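# Sort carabiners with sticky gates into the grey tray

## Task

Find each carabiner whose gate sticks (stiff to push open, and it stays open instead of springing shut after being pushed fully open) and place it in the grey tray; every carabiner with a working gate must remain on the table, not in the tray.

## Robot and tools

Robot: two arms, left_arm and right_arm. left_arm carries a five-finger left hand and right_arm a right hand (the left one is its mirror image). Base positions in the scene frame: left_arm (+0.023, +0.291, +0.004) m, right_arm (-0.040, -0.367, 0) m, each turned only slightly about z. A post stands behind the arms. Loose objects may occasionally get nudged by something.

Scene frame: origin at table-top height between the arms' nominal bases, +x out over the table, +z up, left_arm on the +y side. Arm names do not match image sides. Reported hand positions (metres) and end_effector_quat_wxyz are in this frame. They can be off by a few centimetres, and friction or weight often leaves a hand 1 to 3 cm (sometimes 5 cm) below its command.

Hand point: a point 0.05 m in front of the palm and 0.15 m out from the wrist face. Its +z runs along the straight fingers, +y out of the palm, +x across the palm away from the thumb on the right hand (toward the thumb on the left hand). Straight fingertips reach 0.06 to 0.07 m past the point along +z and lie 0.06 m behind it along -y. A wrist bracket on the little-finger side can strike things.

The 28-number row (all values -1 to 1), left arm block first, then right: dx, dy, dz, rx, ry, rz, little, ring, middle, index, thumb_bend, thumb_turn, force_limit, speed. Every row carries both arms.
Pose numbers are offsets, not poses: measured from that arm's Hand target when the action (or move) begins, along that Hand target's own axes. 1.0 equals 0.6 m for dx, dy, dz and 180 degrees for rx, ry, rz, which together form one rotation vector. Within one action every row counts from that same start, not from the row before; a new call counts from the new Hand target, so repeating an offset moves again. All six zero means no new pose request. Orientation commands are clipped to 40 degrees from the current measured orientation per step.
Hand numbers are absolute targets: -1 open/straight, +1 closed. thumb_turn -1 puts the thumb beside the palm, +1 opposite the fingers. force_limit maps -1 to about 0 N and +1 to 10 N (15 N for the two thumb motors). speed rises from near 0 at -1 to full at +0.48 and stays full above; full travel takes 0.49 s. To keep a hand unchanged, resend its last sent eight numbers (if none sent yet, its hand_measured six plus hand_force_limit and hand_speed). For a gentle grip close at speed -0.94 or lower. To tighten, raise force_limit and send a more closed target than hand_measured; to loosen, send a more open one. With thumb opposed, the hand can enclose objects about 0.035 to 0.065 m thick, handles down to 0.025 m; thumb tip against index pad can pinch light items.

Tools:
execute_actions(actions, cameras): actions is a list of actions; each action is up to 15 rows, one per 1/30 s step; a shorter action repeats its last row to fill 15 steps (0.5 s). An empty list returns state plus all camera images.
move(target, speed, blend, blocking, cameras): target is one row or up to 15 rows; each row's offsets count from the Hand targets at the move's start, not from the previous target. speed is m/s, 0.002 to 4.3, default 0.25 (rotation limited to twice that in rad/s); one value or one per target. blend in m rounds corners; 0 stops at each target. Whole path capped at 10 s. Paths do not avoid obstacles or the other arm. blocking=false returns after about 0.5 s while motion continues. The result adds a move: line with the ending (done, off_target, moving, held, fault) and limits (paced = pose clipped, held = steps withheld).
wait(seconds, cameras): 0 to 3600 s, sends nothing new. stop(cameras): brakes a running move. zoom_image(camera, region): camera is cam_high, cam_left_wrist or cam_right_wrist; region [x0, y0, x1, y1] in pixels, at most 504 wide and high, from the latest images. show_instructions: shows reference pages. finished_scene(scene=1): ends the scene permanently.
Cameras are 672x504 each.

Result lines: Hand target (the commanded pose after clipping; next offsets start here), end effector position and quaternion, Joint positions/velocities/torques, motor temperatures, and per hand hand_measured, hand_stopped_by (moving, target, force, stalled, fault), hand_load_n (positive when something pushes a finger open; a lost grip shows as load near 0), hand_force_limit, hand_speed. Joint velocities may be omitted when within noise. MOTOR HOT appears from 85 °C; at 100 °C that arm goes limp for 30 to 60 s (OVER-TEMPERATURE FAULT).

Joint ranges (rad): waist ±2.880, shoulder 0 to 3.142, elbow 0 to 3.019, wrist pitch -1.693 to 1.571, wrist yaw ±1.571, wrist roll ±2.094.

Avoid: dropping anything even slightly, releasing moving parts, fast impacts, hard presses, and anything leaving the table (that fails the task). Keep the two hands apart; a collision between arms can fail the scene. A blocked arm keeps pushing until commanded back past its hand point. Long holds, stretched reach and unreachable targets heat motors.

Each tool is called after "Call:" by a JSON object that holds its "method" and its "body", one argument or row to a line.

Reference images:

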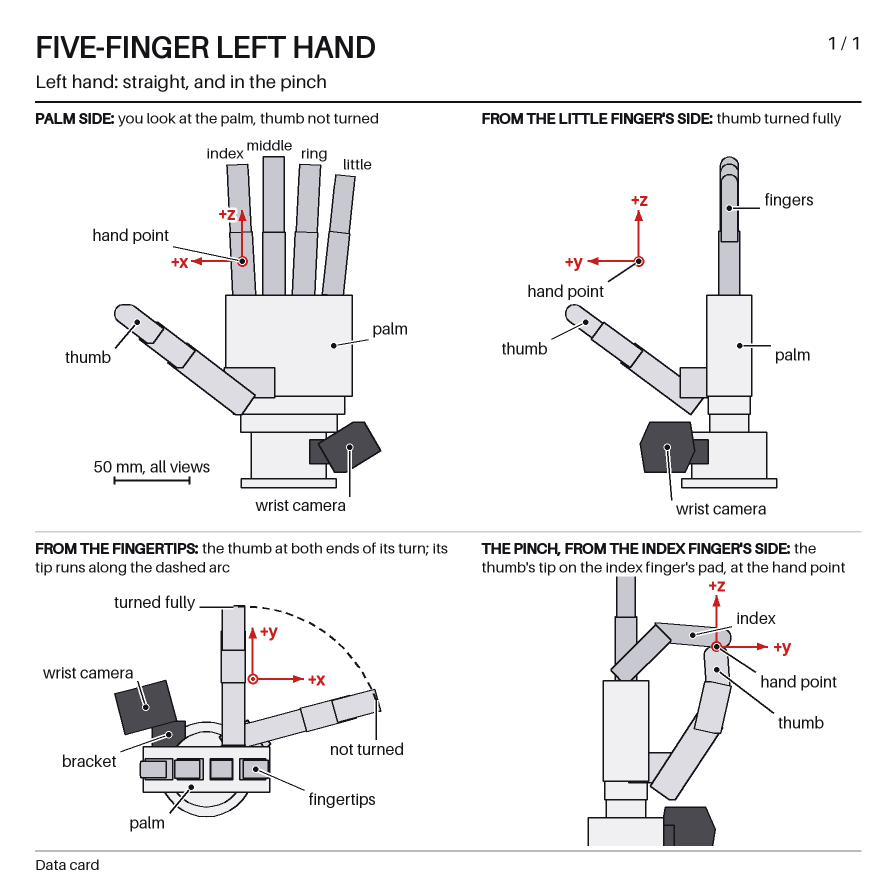

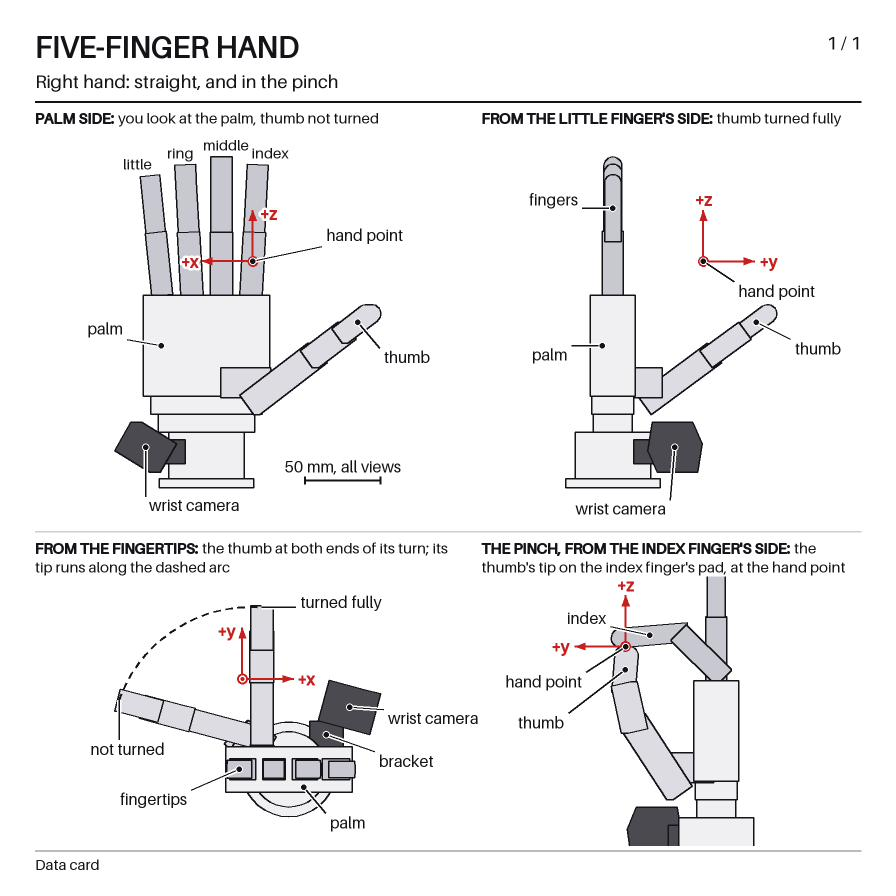

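## Session

Call:
{"method": "execute_actions", "body": {
  "actions": []
}}

Scene clock: 0.00 s.
left_arm: end_effector_position=(+0.2137, -0.0923, +0.2441) hand_measured=(-1.000, -1.000, -1.000, -1.000, -1.000, -1.000) hand_load_n=(+0.0, +0.0, +0.0, +0.0, +0.0, +0.0) hand_stopped_by=(target, target, target, target, target, target) hand_force_limit=0.00 hand_speed=-0.80 end_effector_quat_wxyz=(-0.130, -0.222, +0.965, -0.044) | right_arm: end_effector_position=(+0.5696, -0.2409, +0.0946) hand_measured=(-1.000, -1.000, -1.000, -1.000, -1.000, -1.000) hand_load_n=(+0.0, +0.0, +0.0, +0.0, +0.0, +0.0) hand_stopped_by=(target, target, target, target, target, target) hand_force_limit=0.00 hand_speed=-0.80 end_effector_quat_wxyz=(+0.409, -0.167, +0.859, -0.260)
Joint positions: left_arm=[-0.892 1.627 1.6 -1.566 0.276 0.181] | right_arm=[0.231 1.618 0.918 0.037 0.534 1.192]
Joint velocities: within noise
Joint torques (N m): no reading
Motor temperatures (°C): left_arm=[27 26 26 28 26 29] | right_arm=[29 28 24 24 26 28]
Heat: left arm: hottest wrist roll 29 °C; right arm: hottest waist 29 °C.
Hand target: left_arm +0.2188, -0.0964, +0.2555; -0.124, -0.222, +0.965, -0.060 | right_arm +0.5788, -0.2414, +0.1063; +0.419, -0.160, +0.855, -0.260

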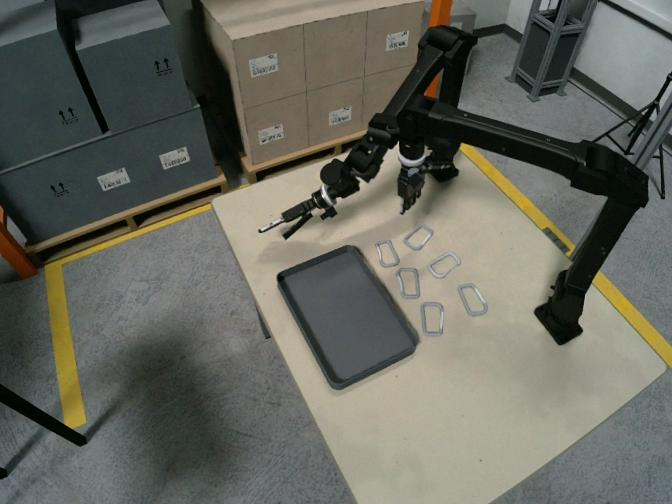

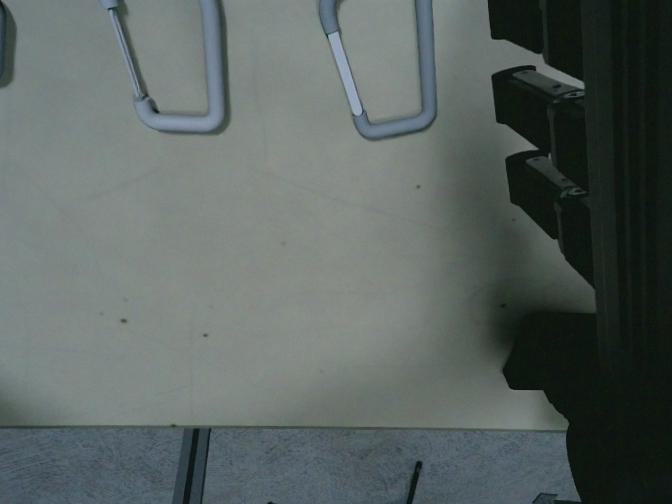

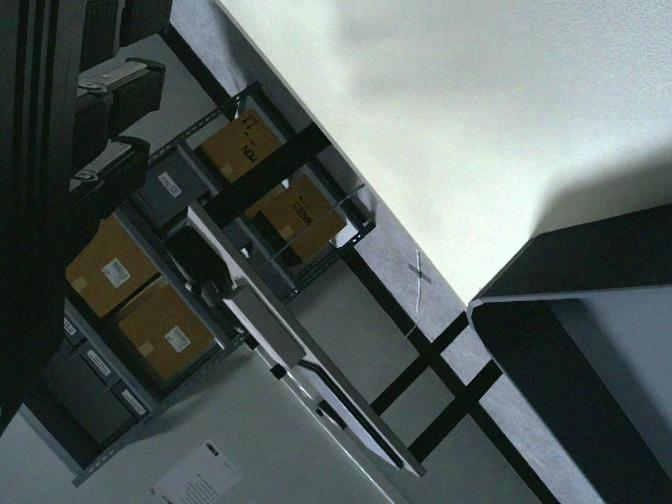

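Call:
{"method": "zoom_image", "body": {
  "camera": "cam_high",
  "region": [350, 200, 510, 360]
}}

Call:
{"method": "zoom_image", "body": {
  "camera": "cam_left_wrist",
  "region": [0, 0, 504, 300]
}}

Scaled by 3.150 from the camera's image (finer frame: 960x720).

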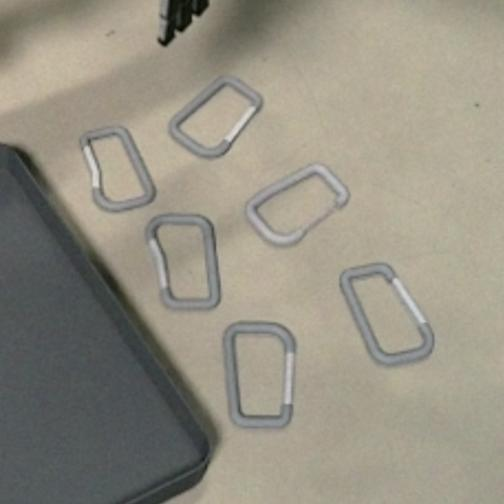

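Scaled by 1.000.

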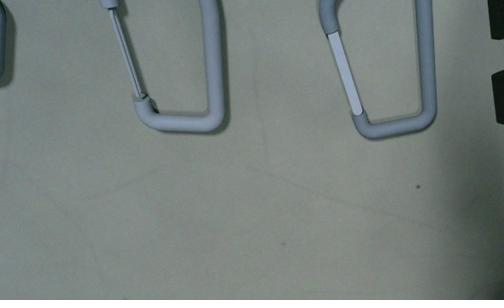

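Call:
{"method": "move", "body": {
  "target": [-0.045,0.205,-0.242,-0.039,-0.080,0.143,-1,-1,-1,-1,-1,-1,0,-0.8,0,0,0,0,0,0,-1,-1,-1,-1,-1,-1,0,-0.8],
  "cameras": ["all"]
}}

Scene clock: 60.57 s.
left_arm: end_effector_position=(+0.2172, +0.0416, +0.3805) hand_measured=(-1.000, -1.000, -1.000, -1.000, -1.000, -1.000) hand_load_n=(+0.0, -0.5, +0.0, +0.0, +0.0, +0.0) hand_stopped_by=(target, target, target, target, target, target) hand_force_limit=0.00 hand_speed=-0.80 end_effector_quat_wxyz=(+0.087, -0.005, +0.989, -0.120) | right_arm: end_effector_position=(+0.5696, -0.2409, +0.0946) hand_measured=(-1.000, -1.000, -1.000, -1.000, -1.000, -1.000) hand_load_n=(+0.0, +0.0, +0.0, +0.0, +0.0, +0.0) hand_stopped_by=(target, target, target, target, target, target) hand_force_limit=0.00 hand_speed=-0.80 end_effector_quat_wxyz=(+0.409, -0.167, +0.859, -0.260)
Joint positions: left_arm=[-0.892 1.201 1.59 -1.662 -0.001 0.622] | right_arm=[0.231 1.618 0.918 0.037 0.534 1.192]
Joint torques (N m): left_arm=[0.97 -6.83 8.7 -0.13 -0.13 0.23] | right_arm=[0.15 -11.52 7.92 1.62 0.19 -0.02]
Motor temperatures (°C): left_arm=[27 28 36 28 26 28] | right_arm=[29 30 28 25 26 28]
Heat: left arm: hottest elbow 36 °C; right arm: hottest shoulder 30 °C.
Hand target: left_arm +0.2186, +0.0496, +0.3805; +0.001, +0.000, +1.000, +0.000 | right_arm +0.5788, -0.2414, +0.1063; +0.419, -0.160, +0.855, -0.260
Off the commanded pose: left_arm 0.008 m, 17 deg | right_arm 0.015 m, 1 deg.
joint sent to its limit (left arm) — joint 4 (wrist pitch), lower limit. The joint targets are off in position and orientation.
move: off_target (left_arm)

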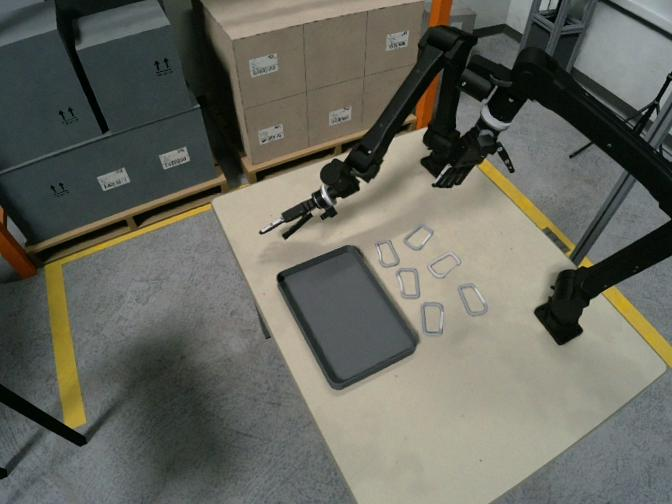

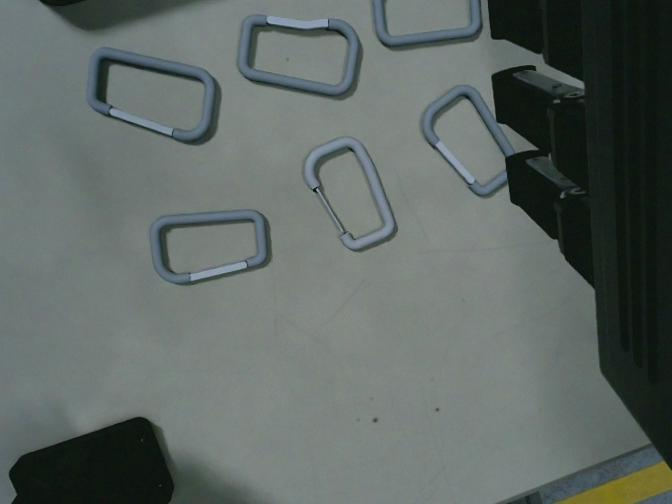

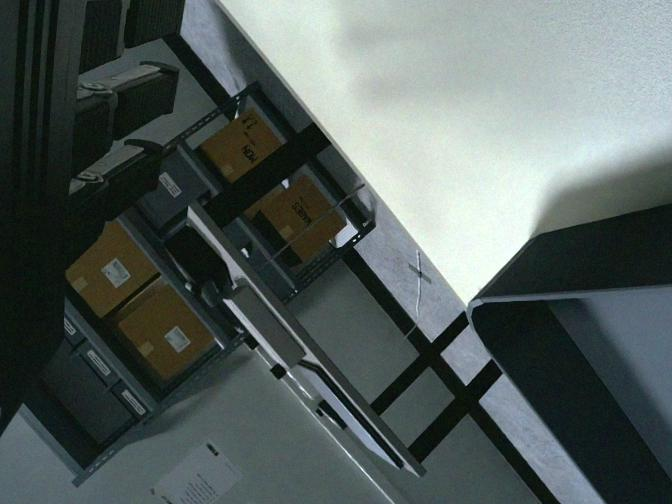

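Call:
{"method": "move", "body": {
  "target": [-0.185,0.117,0.383,0.270,-0.126,-0.258,-1,-1,-0.3,-0.3,-1,1,0,-0.5,0,0,0,0,0,0,-1,-1,-1,-1,-1,-1,0,-0.8],
  "cameras": ["all"]
}}

Scene clock: 137.10 s.
left_arm: end_effector_position=(+0.3242, +0.1204, +0.1443) hand_measured=(-1.000, -1.000, -0.300, -0.300, -1.000, +1.000) hand_load_n=(+0.0, +0.0, +0.0, +0.0, +0.0, +0.0) hand_stopped_by=(target, target, target, target, target, target) hand_force_limit=0.00 hand_speed=-0.50 end_effector_quat_wxyz=(+0.177, -0.374, +0.825, -0.384) | right_arm: end_effector_position=(+0.5696, -0.2409, +0.0946) hand_measured=(-1.000, -1.000, -1.000, -1.000, -1.000, -1.000) hand_load_n=(-0.5, +0.0, +0.0, +0.0, +0.0, -0.5) hand_stopped_by=(target, target, target, target, target, target) hand_force_limit=0.00 hand_speed=-0.80 end_effector_quat_wxyz=(+0.409, -0.167, +0.859, -0.260)
Joint positions: left_arm=[-0.258 0.862 0.596 -0.474 0.308 0.276] | right_arm=[0.231 1.618 0.918 0.037 0.534 1.192]
Joint torques (N m): left_arm=[1.44 -3.84 9.77 2.41 0.45 -0.14] | right_arm=[0.21 -11.63 7.71 1.63 0.19 -0.01]
Heat: left arm: hottest elbow 33 °C; right arm: hottest shoulder 31 °C.
Hand target: left_arm +0.3298, +0.1200, +0.1508; +0.186, -0.379, +0.814, -0.398 | right_arm +0.5788, -0.2414, +0.1063; +0.419, -0.160, +0.855, -0.260
Off the commanded pose: left_arm 0.009 m, 2 deg | right_arm 0.015 m, 1 deg.
move: done

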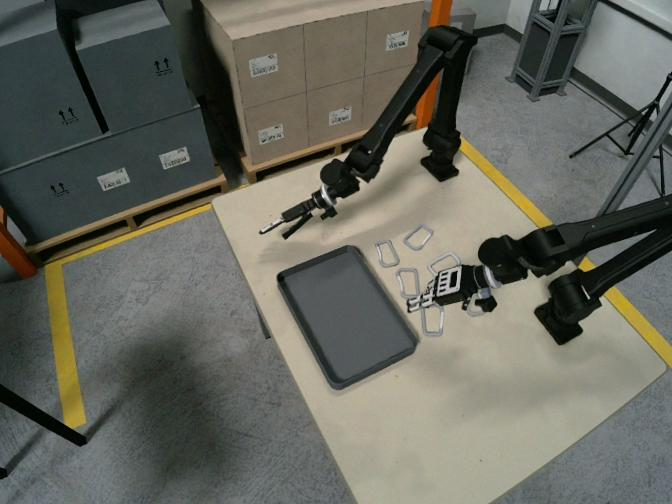

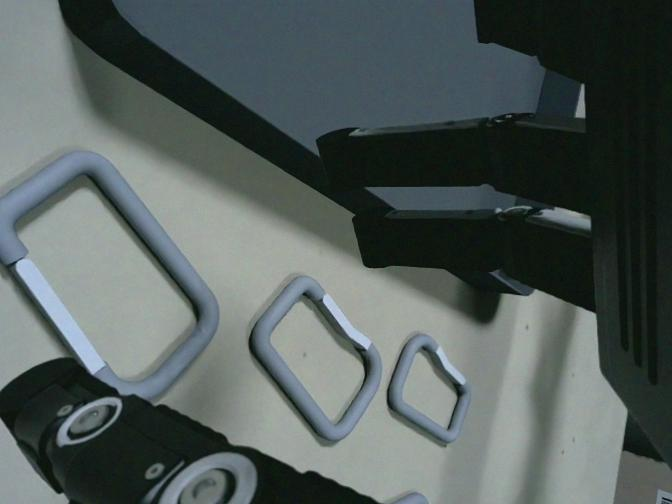

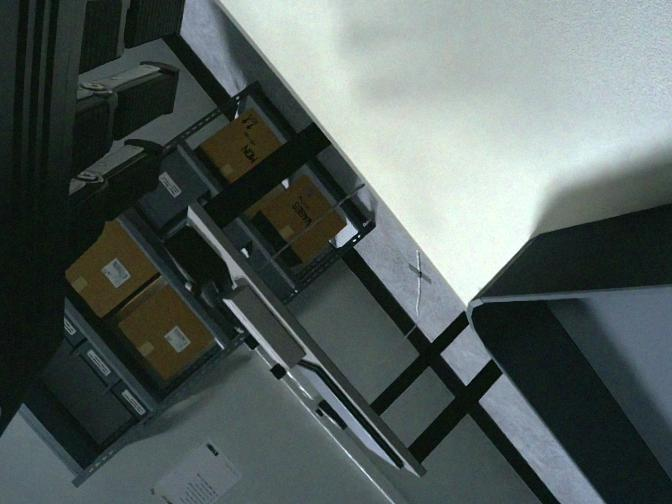

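Call:
{"method": "zoom_image", "body": {
  "camera": "cam_high",
  "region": [350, 200, 510, 360]
}}

Call:
{"method": "zoom_image", "body": {
  "camera": "cam_left_wrist",
  "region": [0, 130, 500, 500]
}}

Scaled by 3.150 from the camera's image (finer frame: 960x720).

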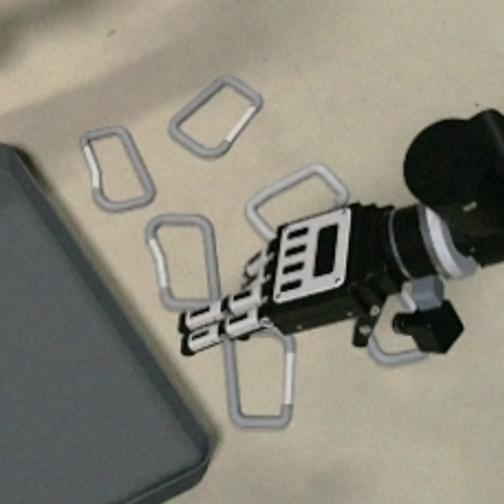

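Scaled by 1.008 from the camera's image (finer frame: 960x720).

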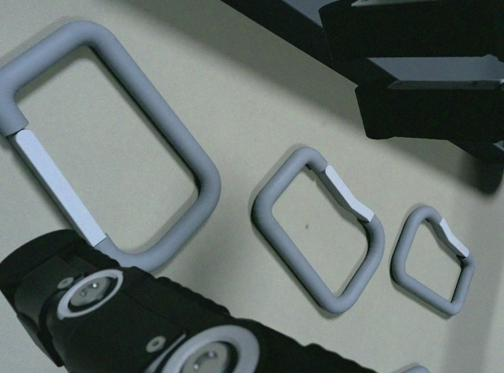

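Call:
{"method": "move", "body": {
  "target": [0.0693,0.0443,0.1148,0,-0.039,-0.031,-1,-1,-0.3,-0.3,-1,1,0,-0.5,0,0,0,0,0,0,-1,-1,-1,-1,-1,-1,0,-0.8],
  "speed": 0.15,
  "cameras": ["cam_high","cam_left_wrist"]
}}

Call:
{"method": "zoom_image", "body": {
  "camera": "cam_high",
  "region": [350, 200, 510, 360]
}}

Scene clock: 237.27 s.
left_arm: end_effector_position=(+0.3301, +0.0716, +0.0842) hand_measured=(-1.000, -1.000, -0.300, -0.300, -1.000, +1.000) hand_load_n=(+0.0, +0.0, +0.0, +0.0, +0.0, +0.0) hand_stopped_by=(target, target, target, target, target, target) hand_force_limit=0.00 hand_speed=-0.50 end_effector_quat_wxyz=(+0.215, -0.442, +0.789, -0.370) | right_arm: end_effector_position=(+0.5696, -0.2409, +0.0946) hand_measured=(-1.000, -1.000, -1.000, -1.000, -1.000, -1.000) hand_load_n=(+0.0, +0.0, +0.0, +0.0, +0.0, +0.0) hand_stopped_by=(target, target, target, target, target, target) hand_force_limit=0.00 hand_speed=-0.80 end_effector_quat_wxyz=(+0.409, -0.167, +0.859, -0.260)
Joint positions: left_arm=[-0.495 1.003 0.487 -0.171 -0.006 0.01] | right_arm=[0.231 1.618 0.918 0.037 0.534 1.192]
Joint torques (N m): left_arm=[-0.73 -3.9 9.14 2.5 -0.12 -0.12] | right_arm=[-0.44 -11.46 7.9 1.61 0.21 -0.05]
Heat: left arm: hottest elbow 36 °C; right arm: hottest shoulder 32 °C.
Hand target: left_arm +0.3322, +0.0637, +0.0875; +0.216, -0.442, +0.782, -0.382 | right_arm +0.5788, -0.2414, +0.1063; +0.419, -0.160, +0.855, -0.260
Off the commanded pose: left_arm 0.009 m, 2 deg | right_arm 0.015 m, 1 deg.
move: done

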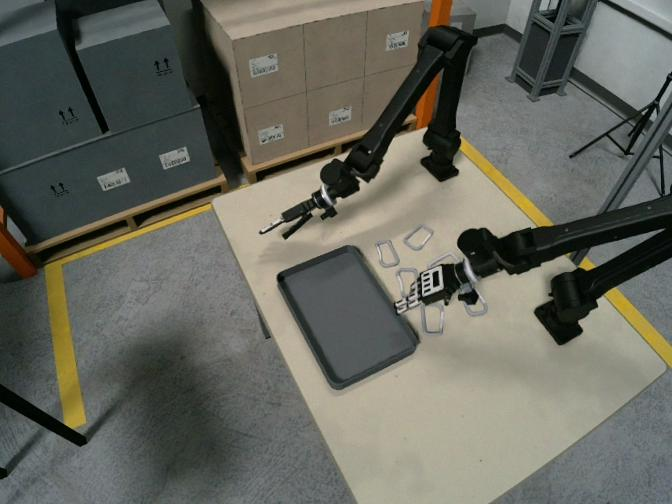

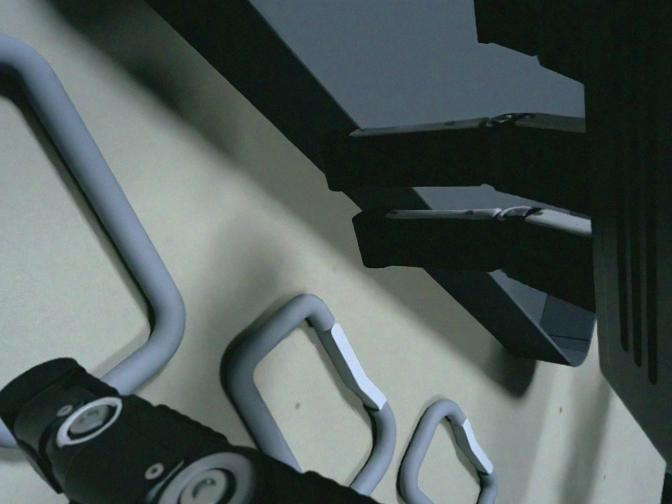

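Scaled by 3.150 from the camera's image (finer frame: 960x720).

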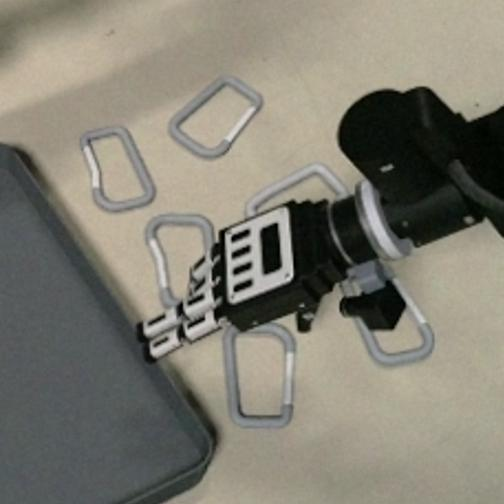

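Call:
{"method": "move", "body": {
  "target": [0.007,0.058,0.032,0,-0.0477,-0.0379,-1,-1,-0.3,-0.3,-1,1,0,-0.5,0,0,0,0,0,0,-1,-1,-1,-1,-1,-1,0,-0.8],
  "speed": 0.1,
  "cameras": ["cam_high","cam_left_wrist"]
}}

Call:
{"method": "zoom_image", "body": {
  "camera": "cam_high",
  "region": [370, 240, 490, 360]
}}

Scene clock: 273.13 s.
left_arm: end_effector_position=(+0.3251, +0.0730, +0.0456) hand_measured=(-1.000, -1.000, -0.300, -0.300, -1.000, +1.000) hand_load_n=(+0.0, +0.0, +0.0, +0.0, +0.0, +0.0) hand_stopped_by=(target, target, target, target, target, target) hand_force_limit=0.00 hand_speed=-0.50 end_effector_quat_wxyz=(+0.252, -0.517, +0.741, -0.346) | right_arm: end_effector_position=(+0.5696, -0.2409, +0.0946) hand_measured=(-1.000, -1.000, -1.000, -1.000, -1.000, -1.000) hand_load_n=(+0.0, +0.0, +0.0, +0.0, +0.0, +0.0) hand_stopped_by=(target, target, target, target, target, target) hand_force_limit=0.00 hand_speed=-0.80 end_effector_quat_wxyz=(+0.409, -0.167, +0.859, -0.260)
Joint positions: left_arm=[-0.591 1.072 0.408 -0.046 -0.236 -0.176] | right_arm=[0.231 1.618 0.918 0.037 0.534 1.192]
Joint torques (N m): left_arm=[-0.85 -4.01 8.32 2.44 -0.28 -0.11] | right_arm=[0.21 -12.22 7.84 1.55 0.17 -0.03]
Heat: left arm: hottest elbow 34 °C; right arm: hottest shoulder 32 °C.
Hand target: left_arm +0.3247, +0.0633, +0.0483; +0.251, -0.515, +0.736, -0.360 | right_arm +0.5788, -0.2414, +0.1063; +0.419, -0.160, +0.855, -0.260
Off the commanded pose: left_arm 0.010 m, 2 deg | right_arm 0.015 m, 1 deg.
move: done

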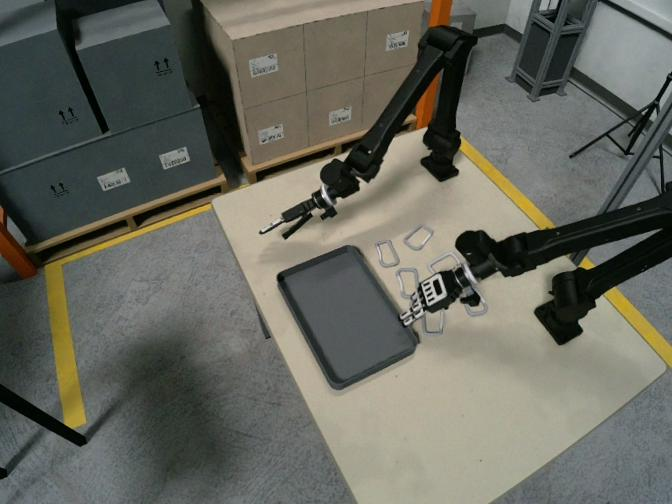

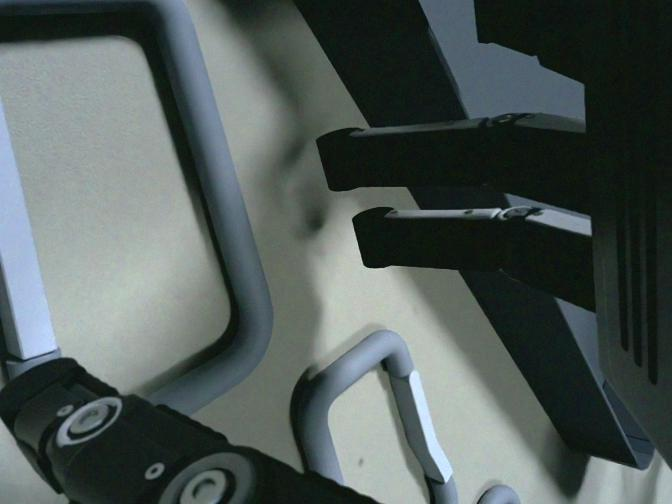

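Scaled by 4.200 from the camera's image (finer frame: 960x720).

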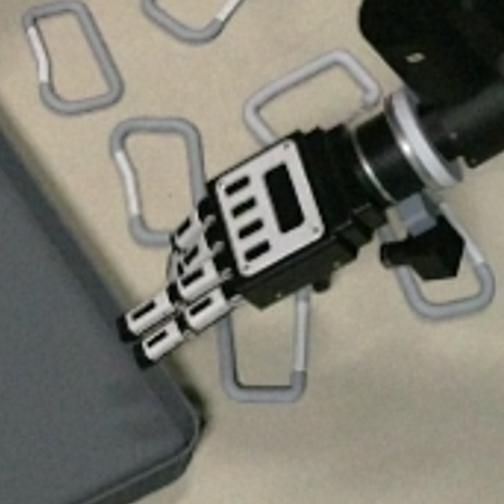

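Call:
{"method": "zoom_image", "body": {
  "camera": "cam_high",
  "region": [410, 280, 470, 340]
}}

Call:
{"method": "zoom_image", "body": {
  "camera": "cam_left_wrist",
  "region": [0, 200, 400, 500]
}}

Scaled by 8.400 from the camera's image (finer frame: 960x720).

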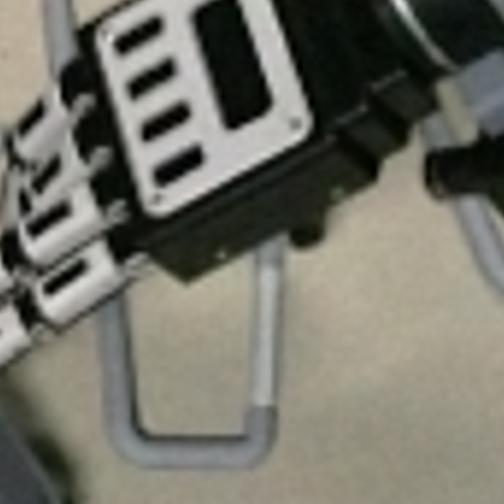

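Scaled by 1.260 from the camera's image (finer frame: 960x720).

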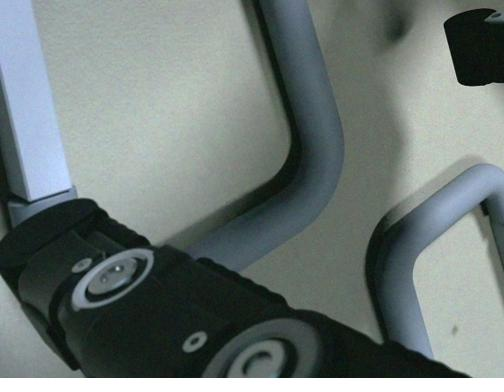

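Call:
{"method": "move", "body": {
  "target": [-0.0217,0.0208,0.0163,0,0,0,-1,-1,-0.3,-0.3,-1,1,0,-0.5,0,0,0,0,0,0,-1,-1,-1,-1,-1,-1,0,-0.8],
  "speed": 0.1,
  "cameras": ["cam_high","cam_left_wrist"]
}}

Call:
{"method": "zoom_image", "body": {
  "camera": "cam_high",
  "region": [400, 270, 480, 350]
}}

Scene clock: 304.70 s.
left_arm: end_effector_position=(+0.3224, +0.0708, +0.0317) hand_measured=(-1.000, -1.000, -0.300, -0.300, -1.000, +1.000) hand_load_n=(+0.0, +0.0, +0.0, +0.0, -0.5, +0.0) hand_stopped_by=(target, target, target, target, target, target) hand_force_limit=0.00 hand_speed=-0.50 end_effector_quat_wxyz=(+0.244, -0.514, +0.742, -0.355) | right_arm: end_effector_position=(+0.5696, -0.2409, +0.0946) hand_measured=(-1.000, -1.000, -1.000, -1.000, -1.000, -1.000) hand_load_n=(+0.0, +0.0, +0.0, +0.0, +0.0, +0.0) hand_stopped_by=(target, target, target, target, target, target) hand_force_limit=0.00 hand_speed=-0.80 end_effector_quat_wxyz=(+0.409, -0.167, +0.859, -0.260)
Joint positions: left_arm=[-0.587 1.109 0.378 0.031 -0.21 -0.177] | right_arm=[0.231 1.618 0.918 0.037 0.534 1.192]
Joint torques (N m): left_arm=[1.61 -4.19 7.68 2.44 0.17 0.15] | right_arm=[0.03 -11.93 7.84 1.58 0.19 0]
Heat: left arm: hottest elbow 33 °C; right arm: hottest shoulder 32 °C.
Hand target: left_arm +0.3292, +0.0756, +0.0323; +0.251, -0.515, +0.736, -0.360 | right_arm +0.5788, -0.2414, +0.1063; +0.419, -0.160, +0.855, -0.260
Off the commanded pose: left_arm 0.008 m, 1 deg | right_arm 0.015 m, 1 deg.
move: done

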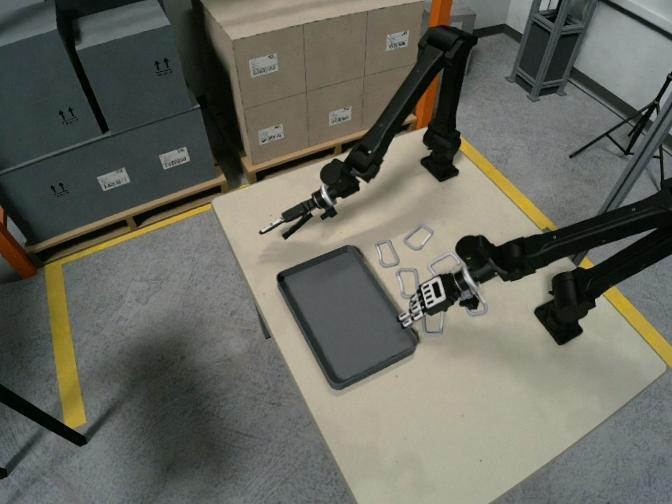

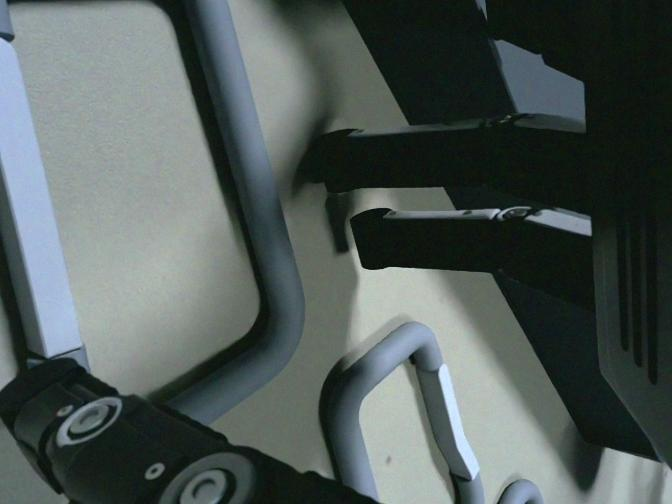

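Scaled by 6.300 from the camera's image (finer frame: 960x720).

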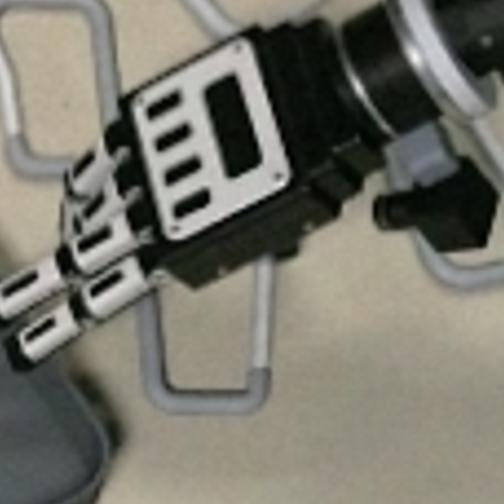

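Call:
{"method": "move", "body": {
  "target": [-0.0273,0.0113,0.0027,0,0,0,-1,-1,-0.3,-0.3,-1,1,0,-0.5,0,0,0,0,0,0,-1,-1,-1,-1,-1,-1,0,-0.8],
  "speed": 0.1,
  "cameras": ["cam_high","cam_left_wrist"]
}}

Call:
{"method": "zoom_image", "body": {
  "camera": "cam_high",
  "region": [400, 270, 480, 350]
}}

Scene clock: 319.80 s.
left_arm: end_effector_position=(+0.3279, +0.0808, +0.0294) hand_measured=(-1.000, -1.000, -0.300, -0.300, -1.000, +1.000) hand_load_n=(+0.0, +0.0, +0.0, +0.0, +0.0, +0.0) hand_stopped_by=(target, target, target, target, target, target) hand_force_limit=0.00 hand_speed=-0.50 end_effector_quat_wxyz=(+0.240, -0.517, +0.737, -0.364) | right_arm: end_effector_position=(+0.5696, -0.2409, +0.0946) hand_measured=(-1.000, -1.000, -1.000, -1.000, -1.000, -1.000) hand_load_n=(+0.0, +0.0, +0.0, +0.0, +0.0, +0.0) hand_stopped_by=(target, target, target, target, target, target) hand_force_limit=0.00 hand_speed=-0.80 end_effector_quat_wxyz=(+0.409, -0.167, +0.859, -0.260)
Joint positions: left_arm=[-0.531 1.109 0.358 0.073 -0.158 -0.156] | right_arm=[0.231 1.618 0.918 0.037 0.534 1.192]
Joint torques (N m): left_arm=[2.08 -4.25 7.08 2.04 0 0.31] | right_arm=[0.03 -11.58 7.9 1.62 0.19 -0.05]
Heat: left arm: hottest elbow 33 °C; right arm: hottest shoulder 32 °C.
Hand target: left_arm +0.3321, +0.0919, +0.0260; +0.251, -0.515, +0.736, -0.360 | right_arm +0.5788, -0.2414, +0.1063; +0.419, -0.160, +0.855, -0.260
Off the commanded pose: left_arm 0.012 m, 1 deg | right_arm 0.015 m, 1 deg.
move: off_target (left_arm)

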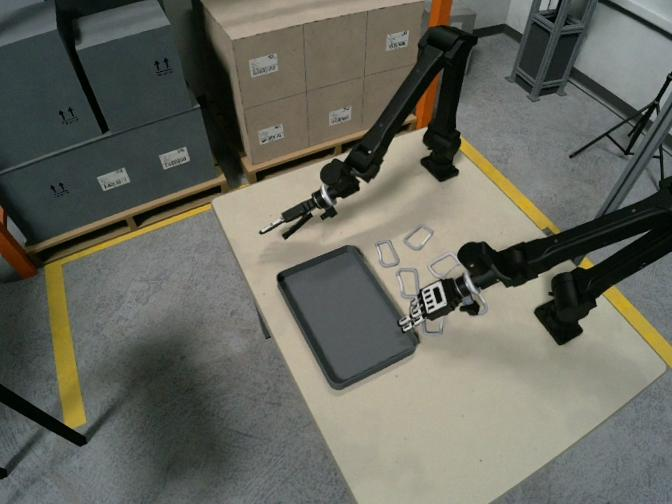

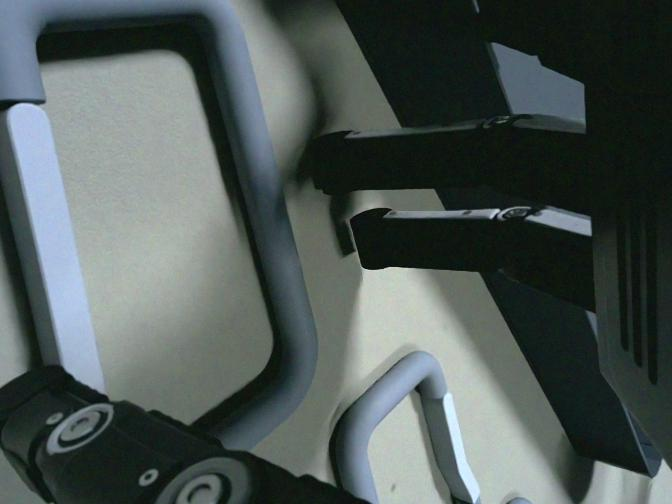

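Scaled by 6.300 from the camera's image (finer frame: 960x720).

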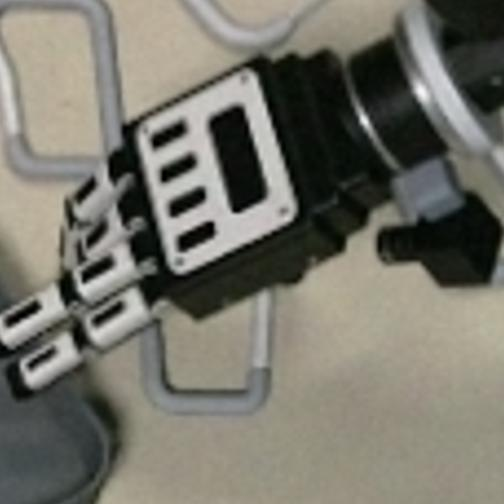

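Call:
{"method": "move", "body": {
  "target": [-0.013,0.011,0.0048,0,0,0,1,1,-0.3,-0.3,-1,1,0,-0.5,0,0,0,0,0,0,-1,-1,-1,-1,-1,-1,0,-0.8],
  "speed": 0.1,
  "cameras": ["cam_high","cam_left_wrist"]
}}

Call:
{"method": "zoom_image", "body": {
  "camera": "cam_left_wrist",
  "region": [0, 0, 336, 252]
}}

Call:
{"method": "zoom_image", "body": {
  "camera": "cam_left_wrist",
  "region": [0, 252, 336, 504]
}}

Scene clock: 336.73 s.
left_arm: end_effector_position=(+0.3335, +0.0886, +0.0292) hand_measured=(-0.178, -0.408, -0.300, -0.300, -1.000, +1.000) hand_load_n=(+5.0, +2.5, -5.5, +0.0, +0.0, +0.0) hand_stopped_by=(force, force, target, target, target, target) hand_force_limit=0.00 hand_speed=-0.50 end_effector_quat_wxyz=(+0.247, -0.511, +0.735, -0.371) | right_arm: end_effector_position=(+0.5696, -0.2409, +0.0946) hand_measured=(-1.000, -1.000, -1.000, -1.000, -1.000, -1.000) hand_load_n=(+0.0, -0.5, +0.0, +0.0, +0.0, +0.0) hand_stopped_by=(target, target, target, target, target, target) hand_force_limit=0.00 hand_speed=-0.80 end_effector_quat_wxyz=(+0.409, -0.167, +0.859, -0.260)
Joint positions: left_arm=[-0.498 1.109 0.344 0.11 -0.135 -0.123] | right_arm=[0.231 1.618 0.918 0.037 0.534 1.192]
Joint torques (N m): left_arm=[1.73 -3.19 6.64 1.87 0.02 0.17] | right_arm=[0.03 -11.87 7.76 1.59 0.21 -0.03]
Heat: left arm: hottest elbow 33 °C; right arm: hottest shoulder 32 °C.
Hand target: left_arm +0.3331, +0.0999, +0.0190; +0.251, -0.515, +0.736, -0.360 | right_arm +0.5788, -0.2414, +0.1063; +0.419, -0.160, +0.855, -0.260
Off the commanded pose: left_arm 0.015 m, 1 deg | right_arm 0.015 m, 1 deg.
move: off_target (left_arm)

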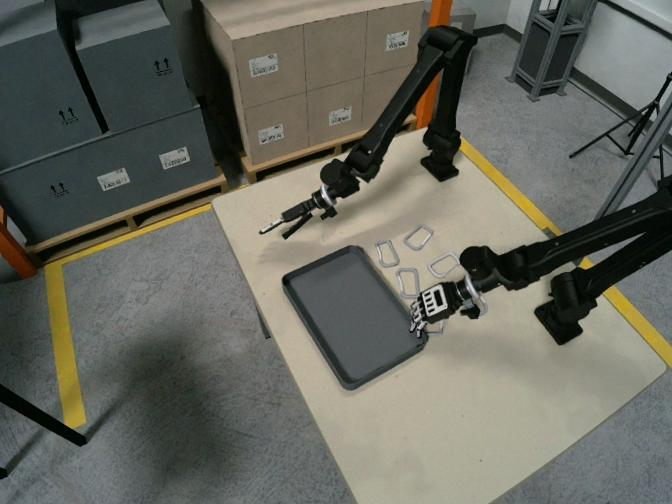

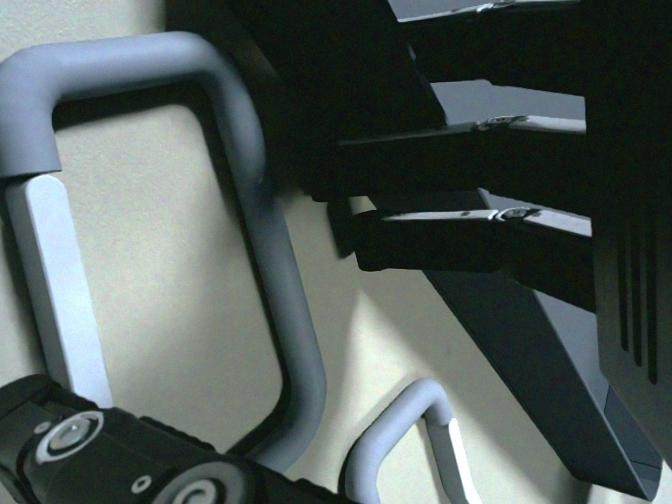

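Scaled by 1.500 from the camera's image (finer frame: 960x720).

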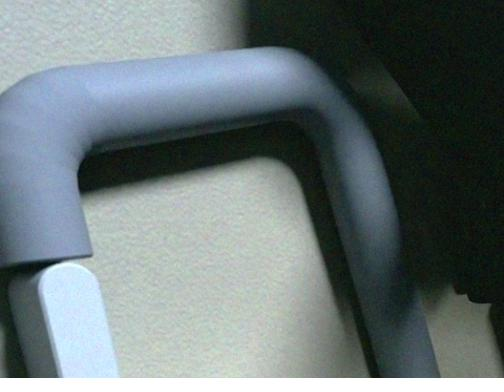

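Scaled by 1.500 from the camera's image (finer frame: 960x720).

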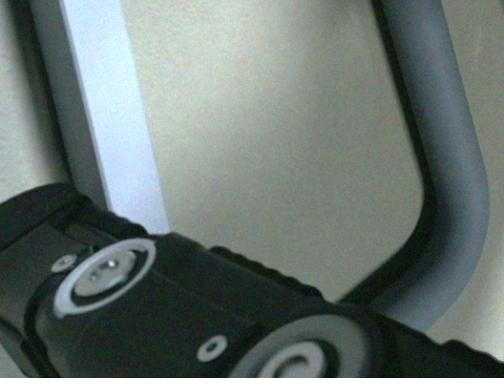

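Call:
{"method": "execute_actions", "body": {
  "actions": [
    [[0,0,0,0,0,0,-1,-1,-0.3,-0.3,-1,1,0,-0.5,0,0,0,0,0,0,-1,-1,-1,-1,-1,-1,0,-0.8]],
    [[0,0,0,0,0,0,-1,-1,-0.3,-0.3,-1,1,0,-0.5,0,0,0,0,0,0,-1,-1,-1,-1,-1,-1,0,-0.8]]
  ],
  "cameras": ["cam_left_wrist","cam_high"]
}}

Scene clock: 348.97 s.
left_arm: end_effector_position=(+0.3335, +0.0887, +0.0291) hand_measured=(-1.000, -1.000, -0.300, -0.300, -1.000, +1.000) hand_load_n=(+0.0, +0.0, -3.0, +0.0, +0.0, +0.0) hand_stopped_by=(target, target, target, target, target, target) hand_force_limit=0.00 hand_speed=-0.50 end_effector_quat_wxyz=(+0.247, -0.511, +0.735, -0.371) | right_arm: end_effector_position=(+0.5696, -0.2409, +0.0946) hand_measured=(-1.000, -1.000, -1.000, -1.000, -1.000, -1.000) hand_load_n=(+0.0, +0.0, +0.0, +0.0, +0.0, -0.5) hand_stopped_by=(target, target, target, target, target, target) hand_force_limit=0.00 hand_speed=-0.80 end_effector_quat_wxyz=(+0.409, -0.167, +0.859, -0.260)
Joint positions: left_arm=[-0.498 1.109 0.344 0.11 -0.135 -0.122] | right_arm=[0.231 1.618 0.918 0.037 0.534 1.192]
Joint torques (N m): left_arm=[1.73 -3.25 6.75 1.89 0.02 0.18] | right_arm=[0.03 -11.52 7.86 1.52 0.2 -0.05]
Heat: left arm: hottest elbow 32 °C; right arm: hottest shoulder 32 °C.
Hand target: left_arm +0.3331, +0.0999, +0.0190; +0.251, -0.515, +0.736, -0.360 | right_arm +0.5788, -0.2414, +0.1063; +0.419, -0.160, +0.855, -0.260
Off the commanded pose: left_arm 0.015 m, 1 deg | right_arm 0.015 m, 1 deg.
Images, in order (width x height): cam_high 672x504, cam_left_wrist 672x504.

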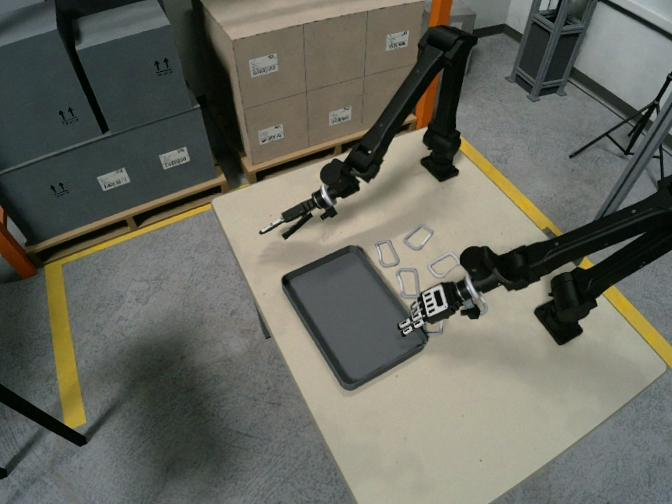

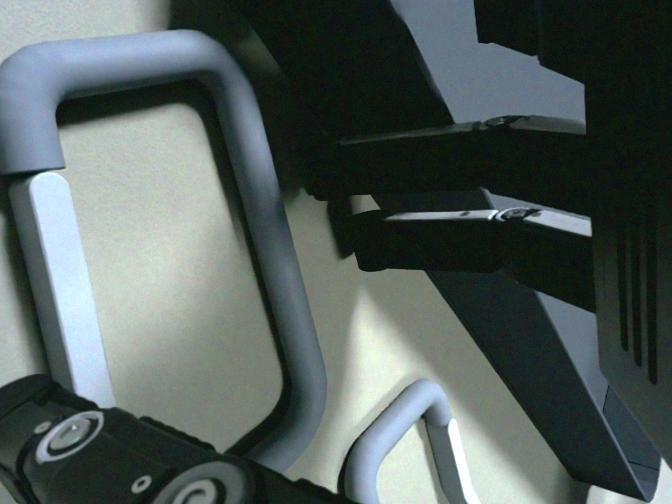

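Call:
{"method": "move", "body": {
  "target": [
    [0.0123,-0.0733,-0.0707,0,0,0,-1,-1,-0.3,-0.3,-1,1,0,-0.5,0,0,0,0,0,0,-1,-1,-1,-1,-1,-1,0,-0.8],
    [0.0123,-0.0733,-0.0707,0,0,0,1,1,-0.3,-0.3,-1,1,0,-0.5,0,0,0,0,0,0,-1,-1,-1,-1,-1,-1,0,-0.8]
  ],
  "speed": 0.1,
  "cameras": ["cam_high","cam_left_wrist"]
}}

Call:
{"method": "zoom_image", "body": {
  "camera": "cam_high",
  "region": [360, 220, 500, 360]
}}

Scene clock: 361.77 s.
left_arm: end_effector_position=(+0.3122, +0.1064, +0.0562) hand_measured=(+1.000, +1.000, -0.300, -0.300, -1.000, +1.000) hand_load_n=(+0.0, +0.0, +0.0, +0.0, +0.0, +0.5) hand_stopped_by=(target, target, target, target, target, target) hand_force_limit=0.00 hand_speed=-0.50 end_effector_quat_wxyz=(+0.245, -0.519, +0.743, -0.344) | right_arm: end_effector_position=(+0.5696, -0.2409, +0.0946) hand_measured=(-1.000, -1.000, -1.000, -1.000, -1.000, -1.000) hand_load_n=(+0.0, +0.0, +0.0, +0.0, +0.0, +0.0) hand_stopped_by=(target, target, target, target, target, target) hand_force_limit=0.00 hand_speed=-0.80 end_effector_quat_wxyz=(+0.409, -0.167, +0.859, -0.260)
Joint positions: left_arm=[-0.498 0.929 0.37 -0.149 -0.156 -0.122] | right_arm=[0.231 1.618 0.918 0.037 0.534 1.192]
Joint torques (N m): left_arm=[-0.67 -3.43 13.2 0.58 -0.18 -0.01] | right_arm=[-0.15 -11.69 7.86 1.58 0.17 -0.02]
Motor temperatures (°C): left_arm=[27 27 33 29 26 28] | right_arm=[29 32 33 25 26 28]
Heat: left arm: hottest elbow 33 °C; right arm: hottest elbow 33 °C.
Hand target: left_arm +0.3246, +0.0952, +0.0798; +0.251, -0.515, +0.736, -0.360 | right_arm +0.5788, -0.2414, +0.1063; +0.419, -0.160, +0.855, -0.260
Off the commanded pose: left_arm 0.029 m, 2 deg | right_arm 0.015 m, 1 deg.
move: off_target (left_arm); target 2's new numbers were sent with left_arm's hand 0.036 m and 3 deg from that target

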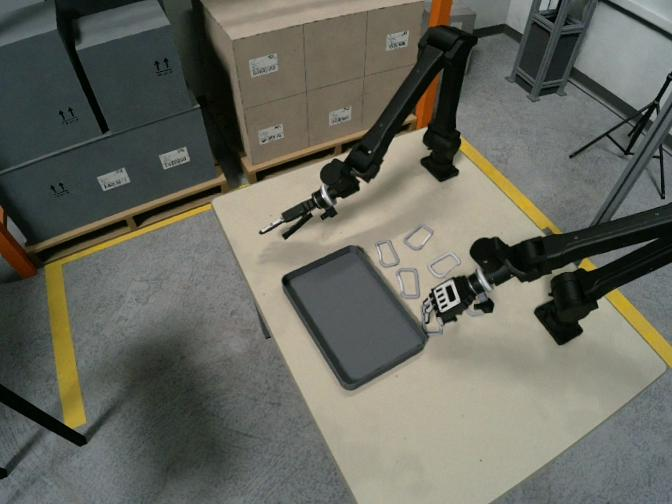

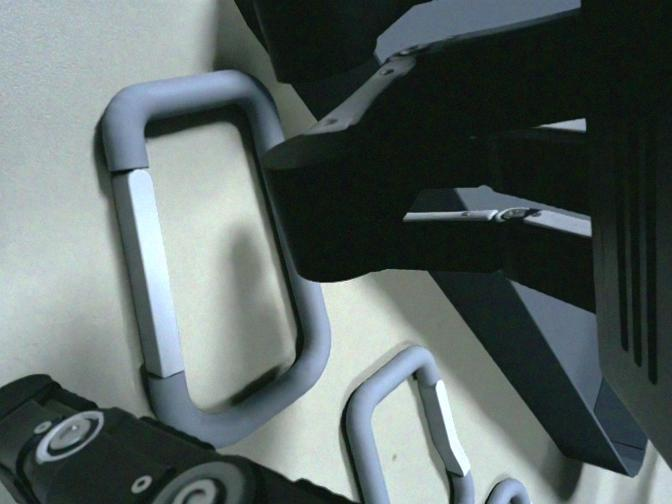

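Scaled by 3.600 from the camera's image (finer frame: 960x720).

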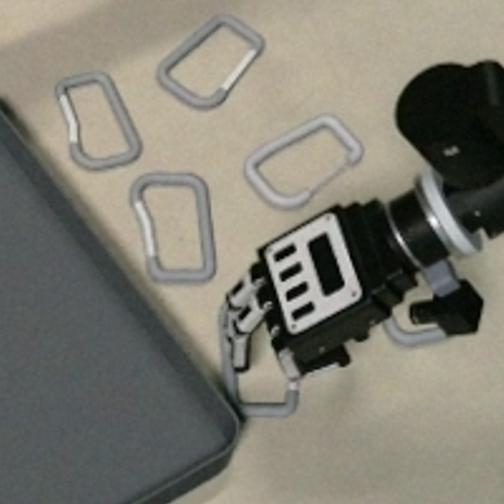

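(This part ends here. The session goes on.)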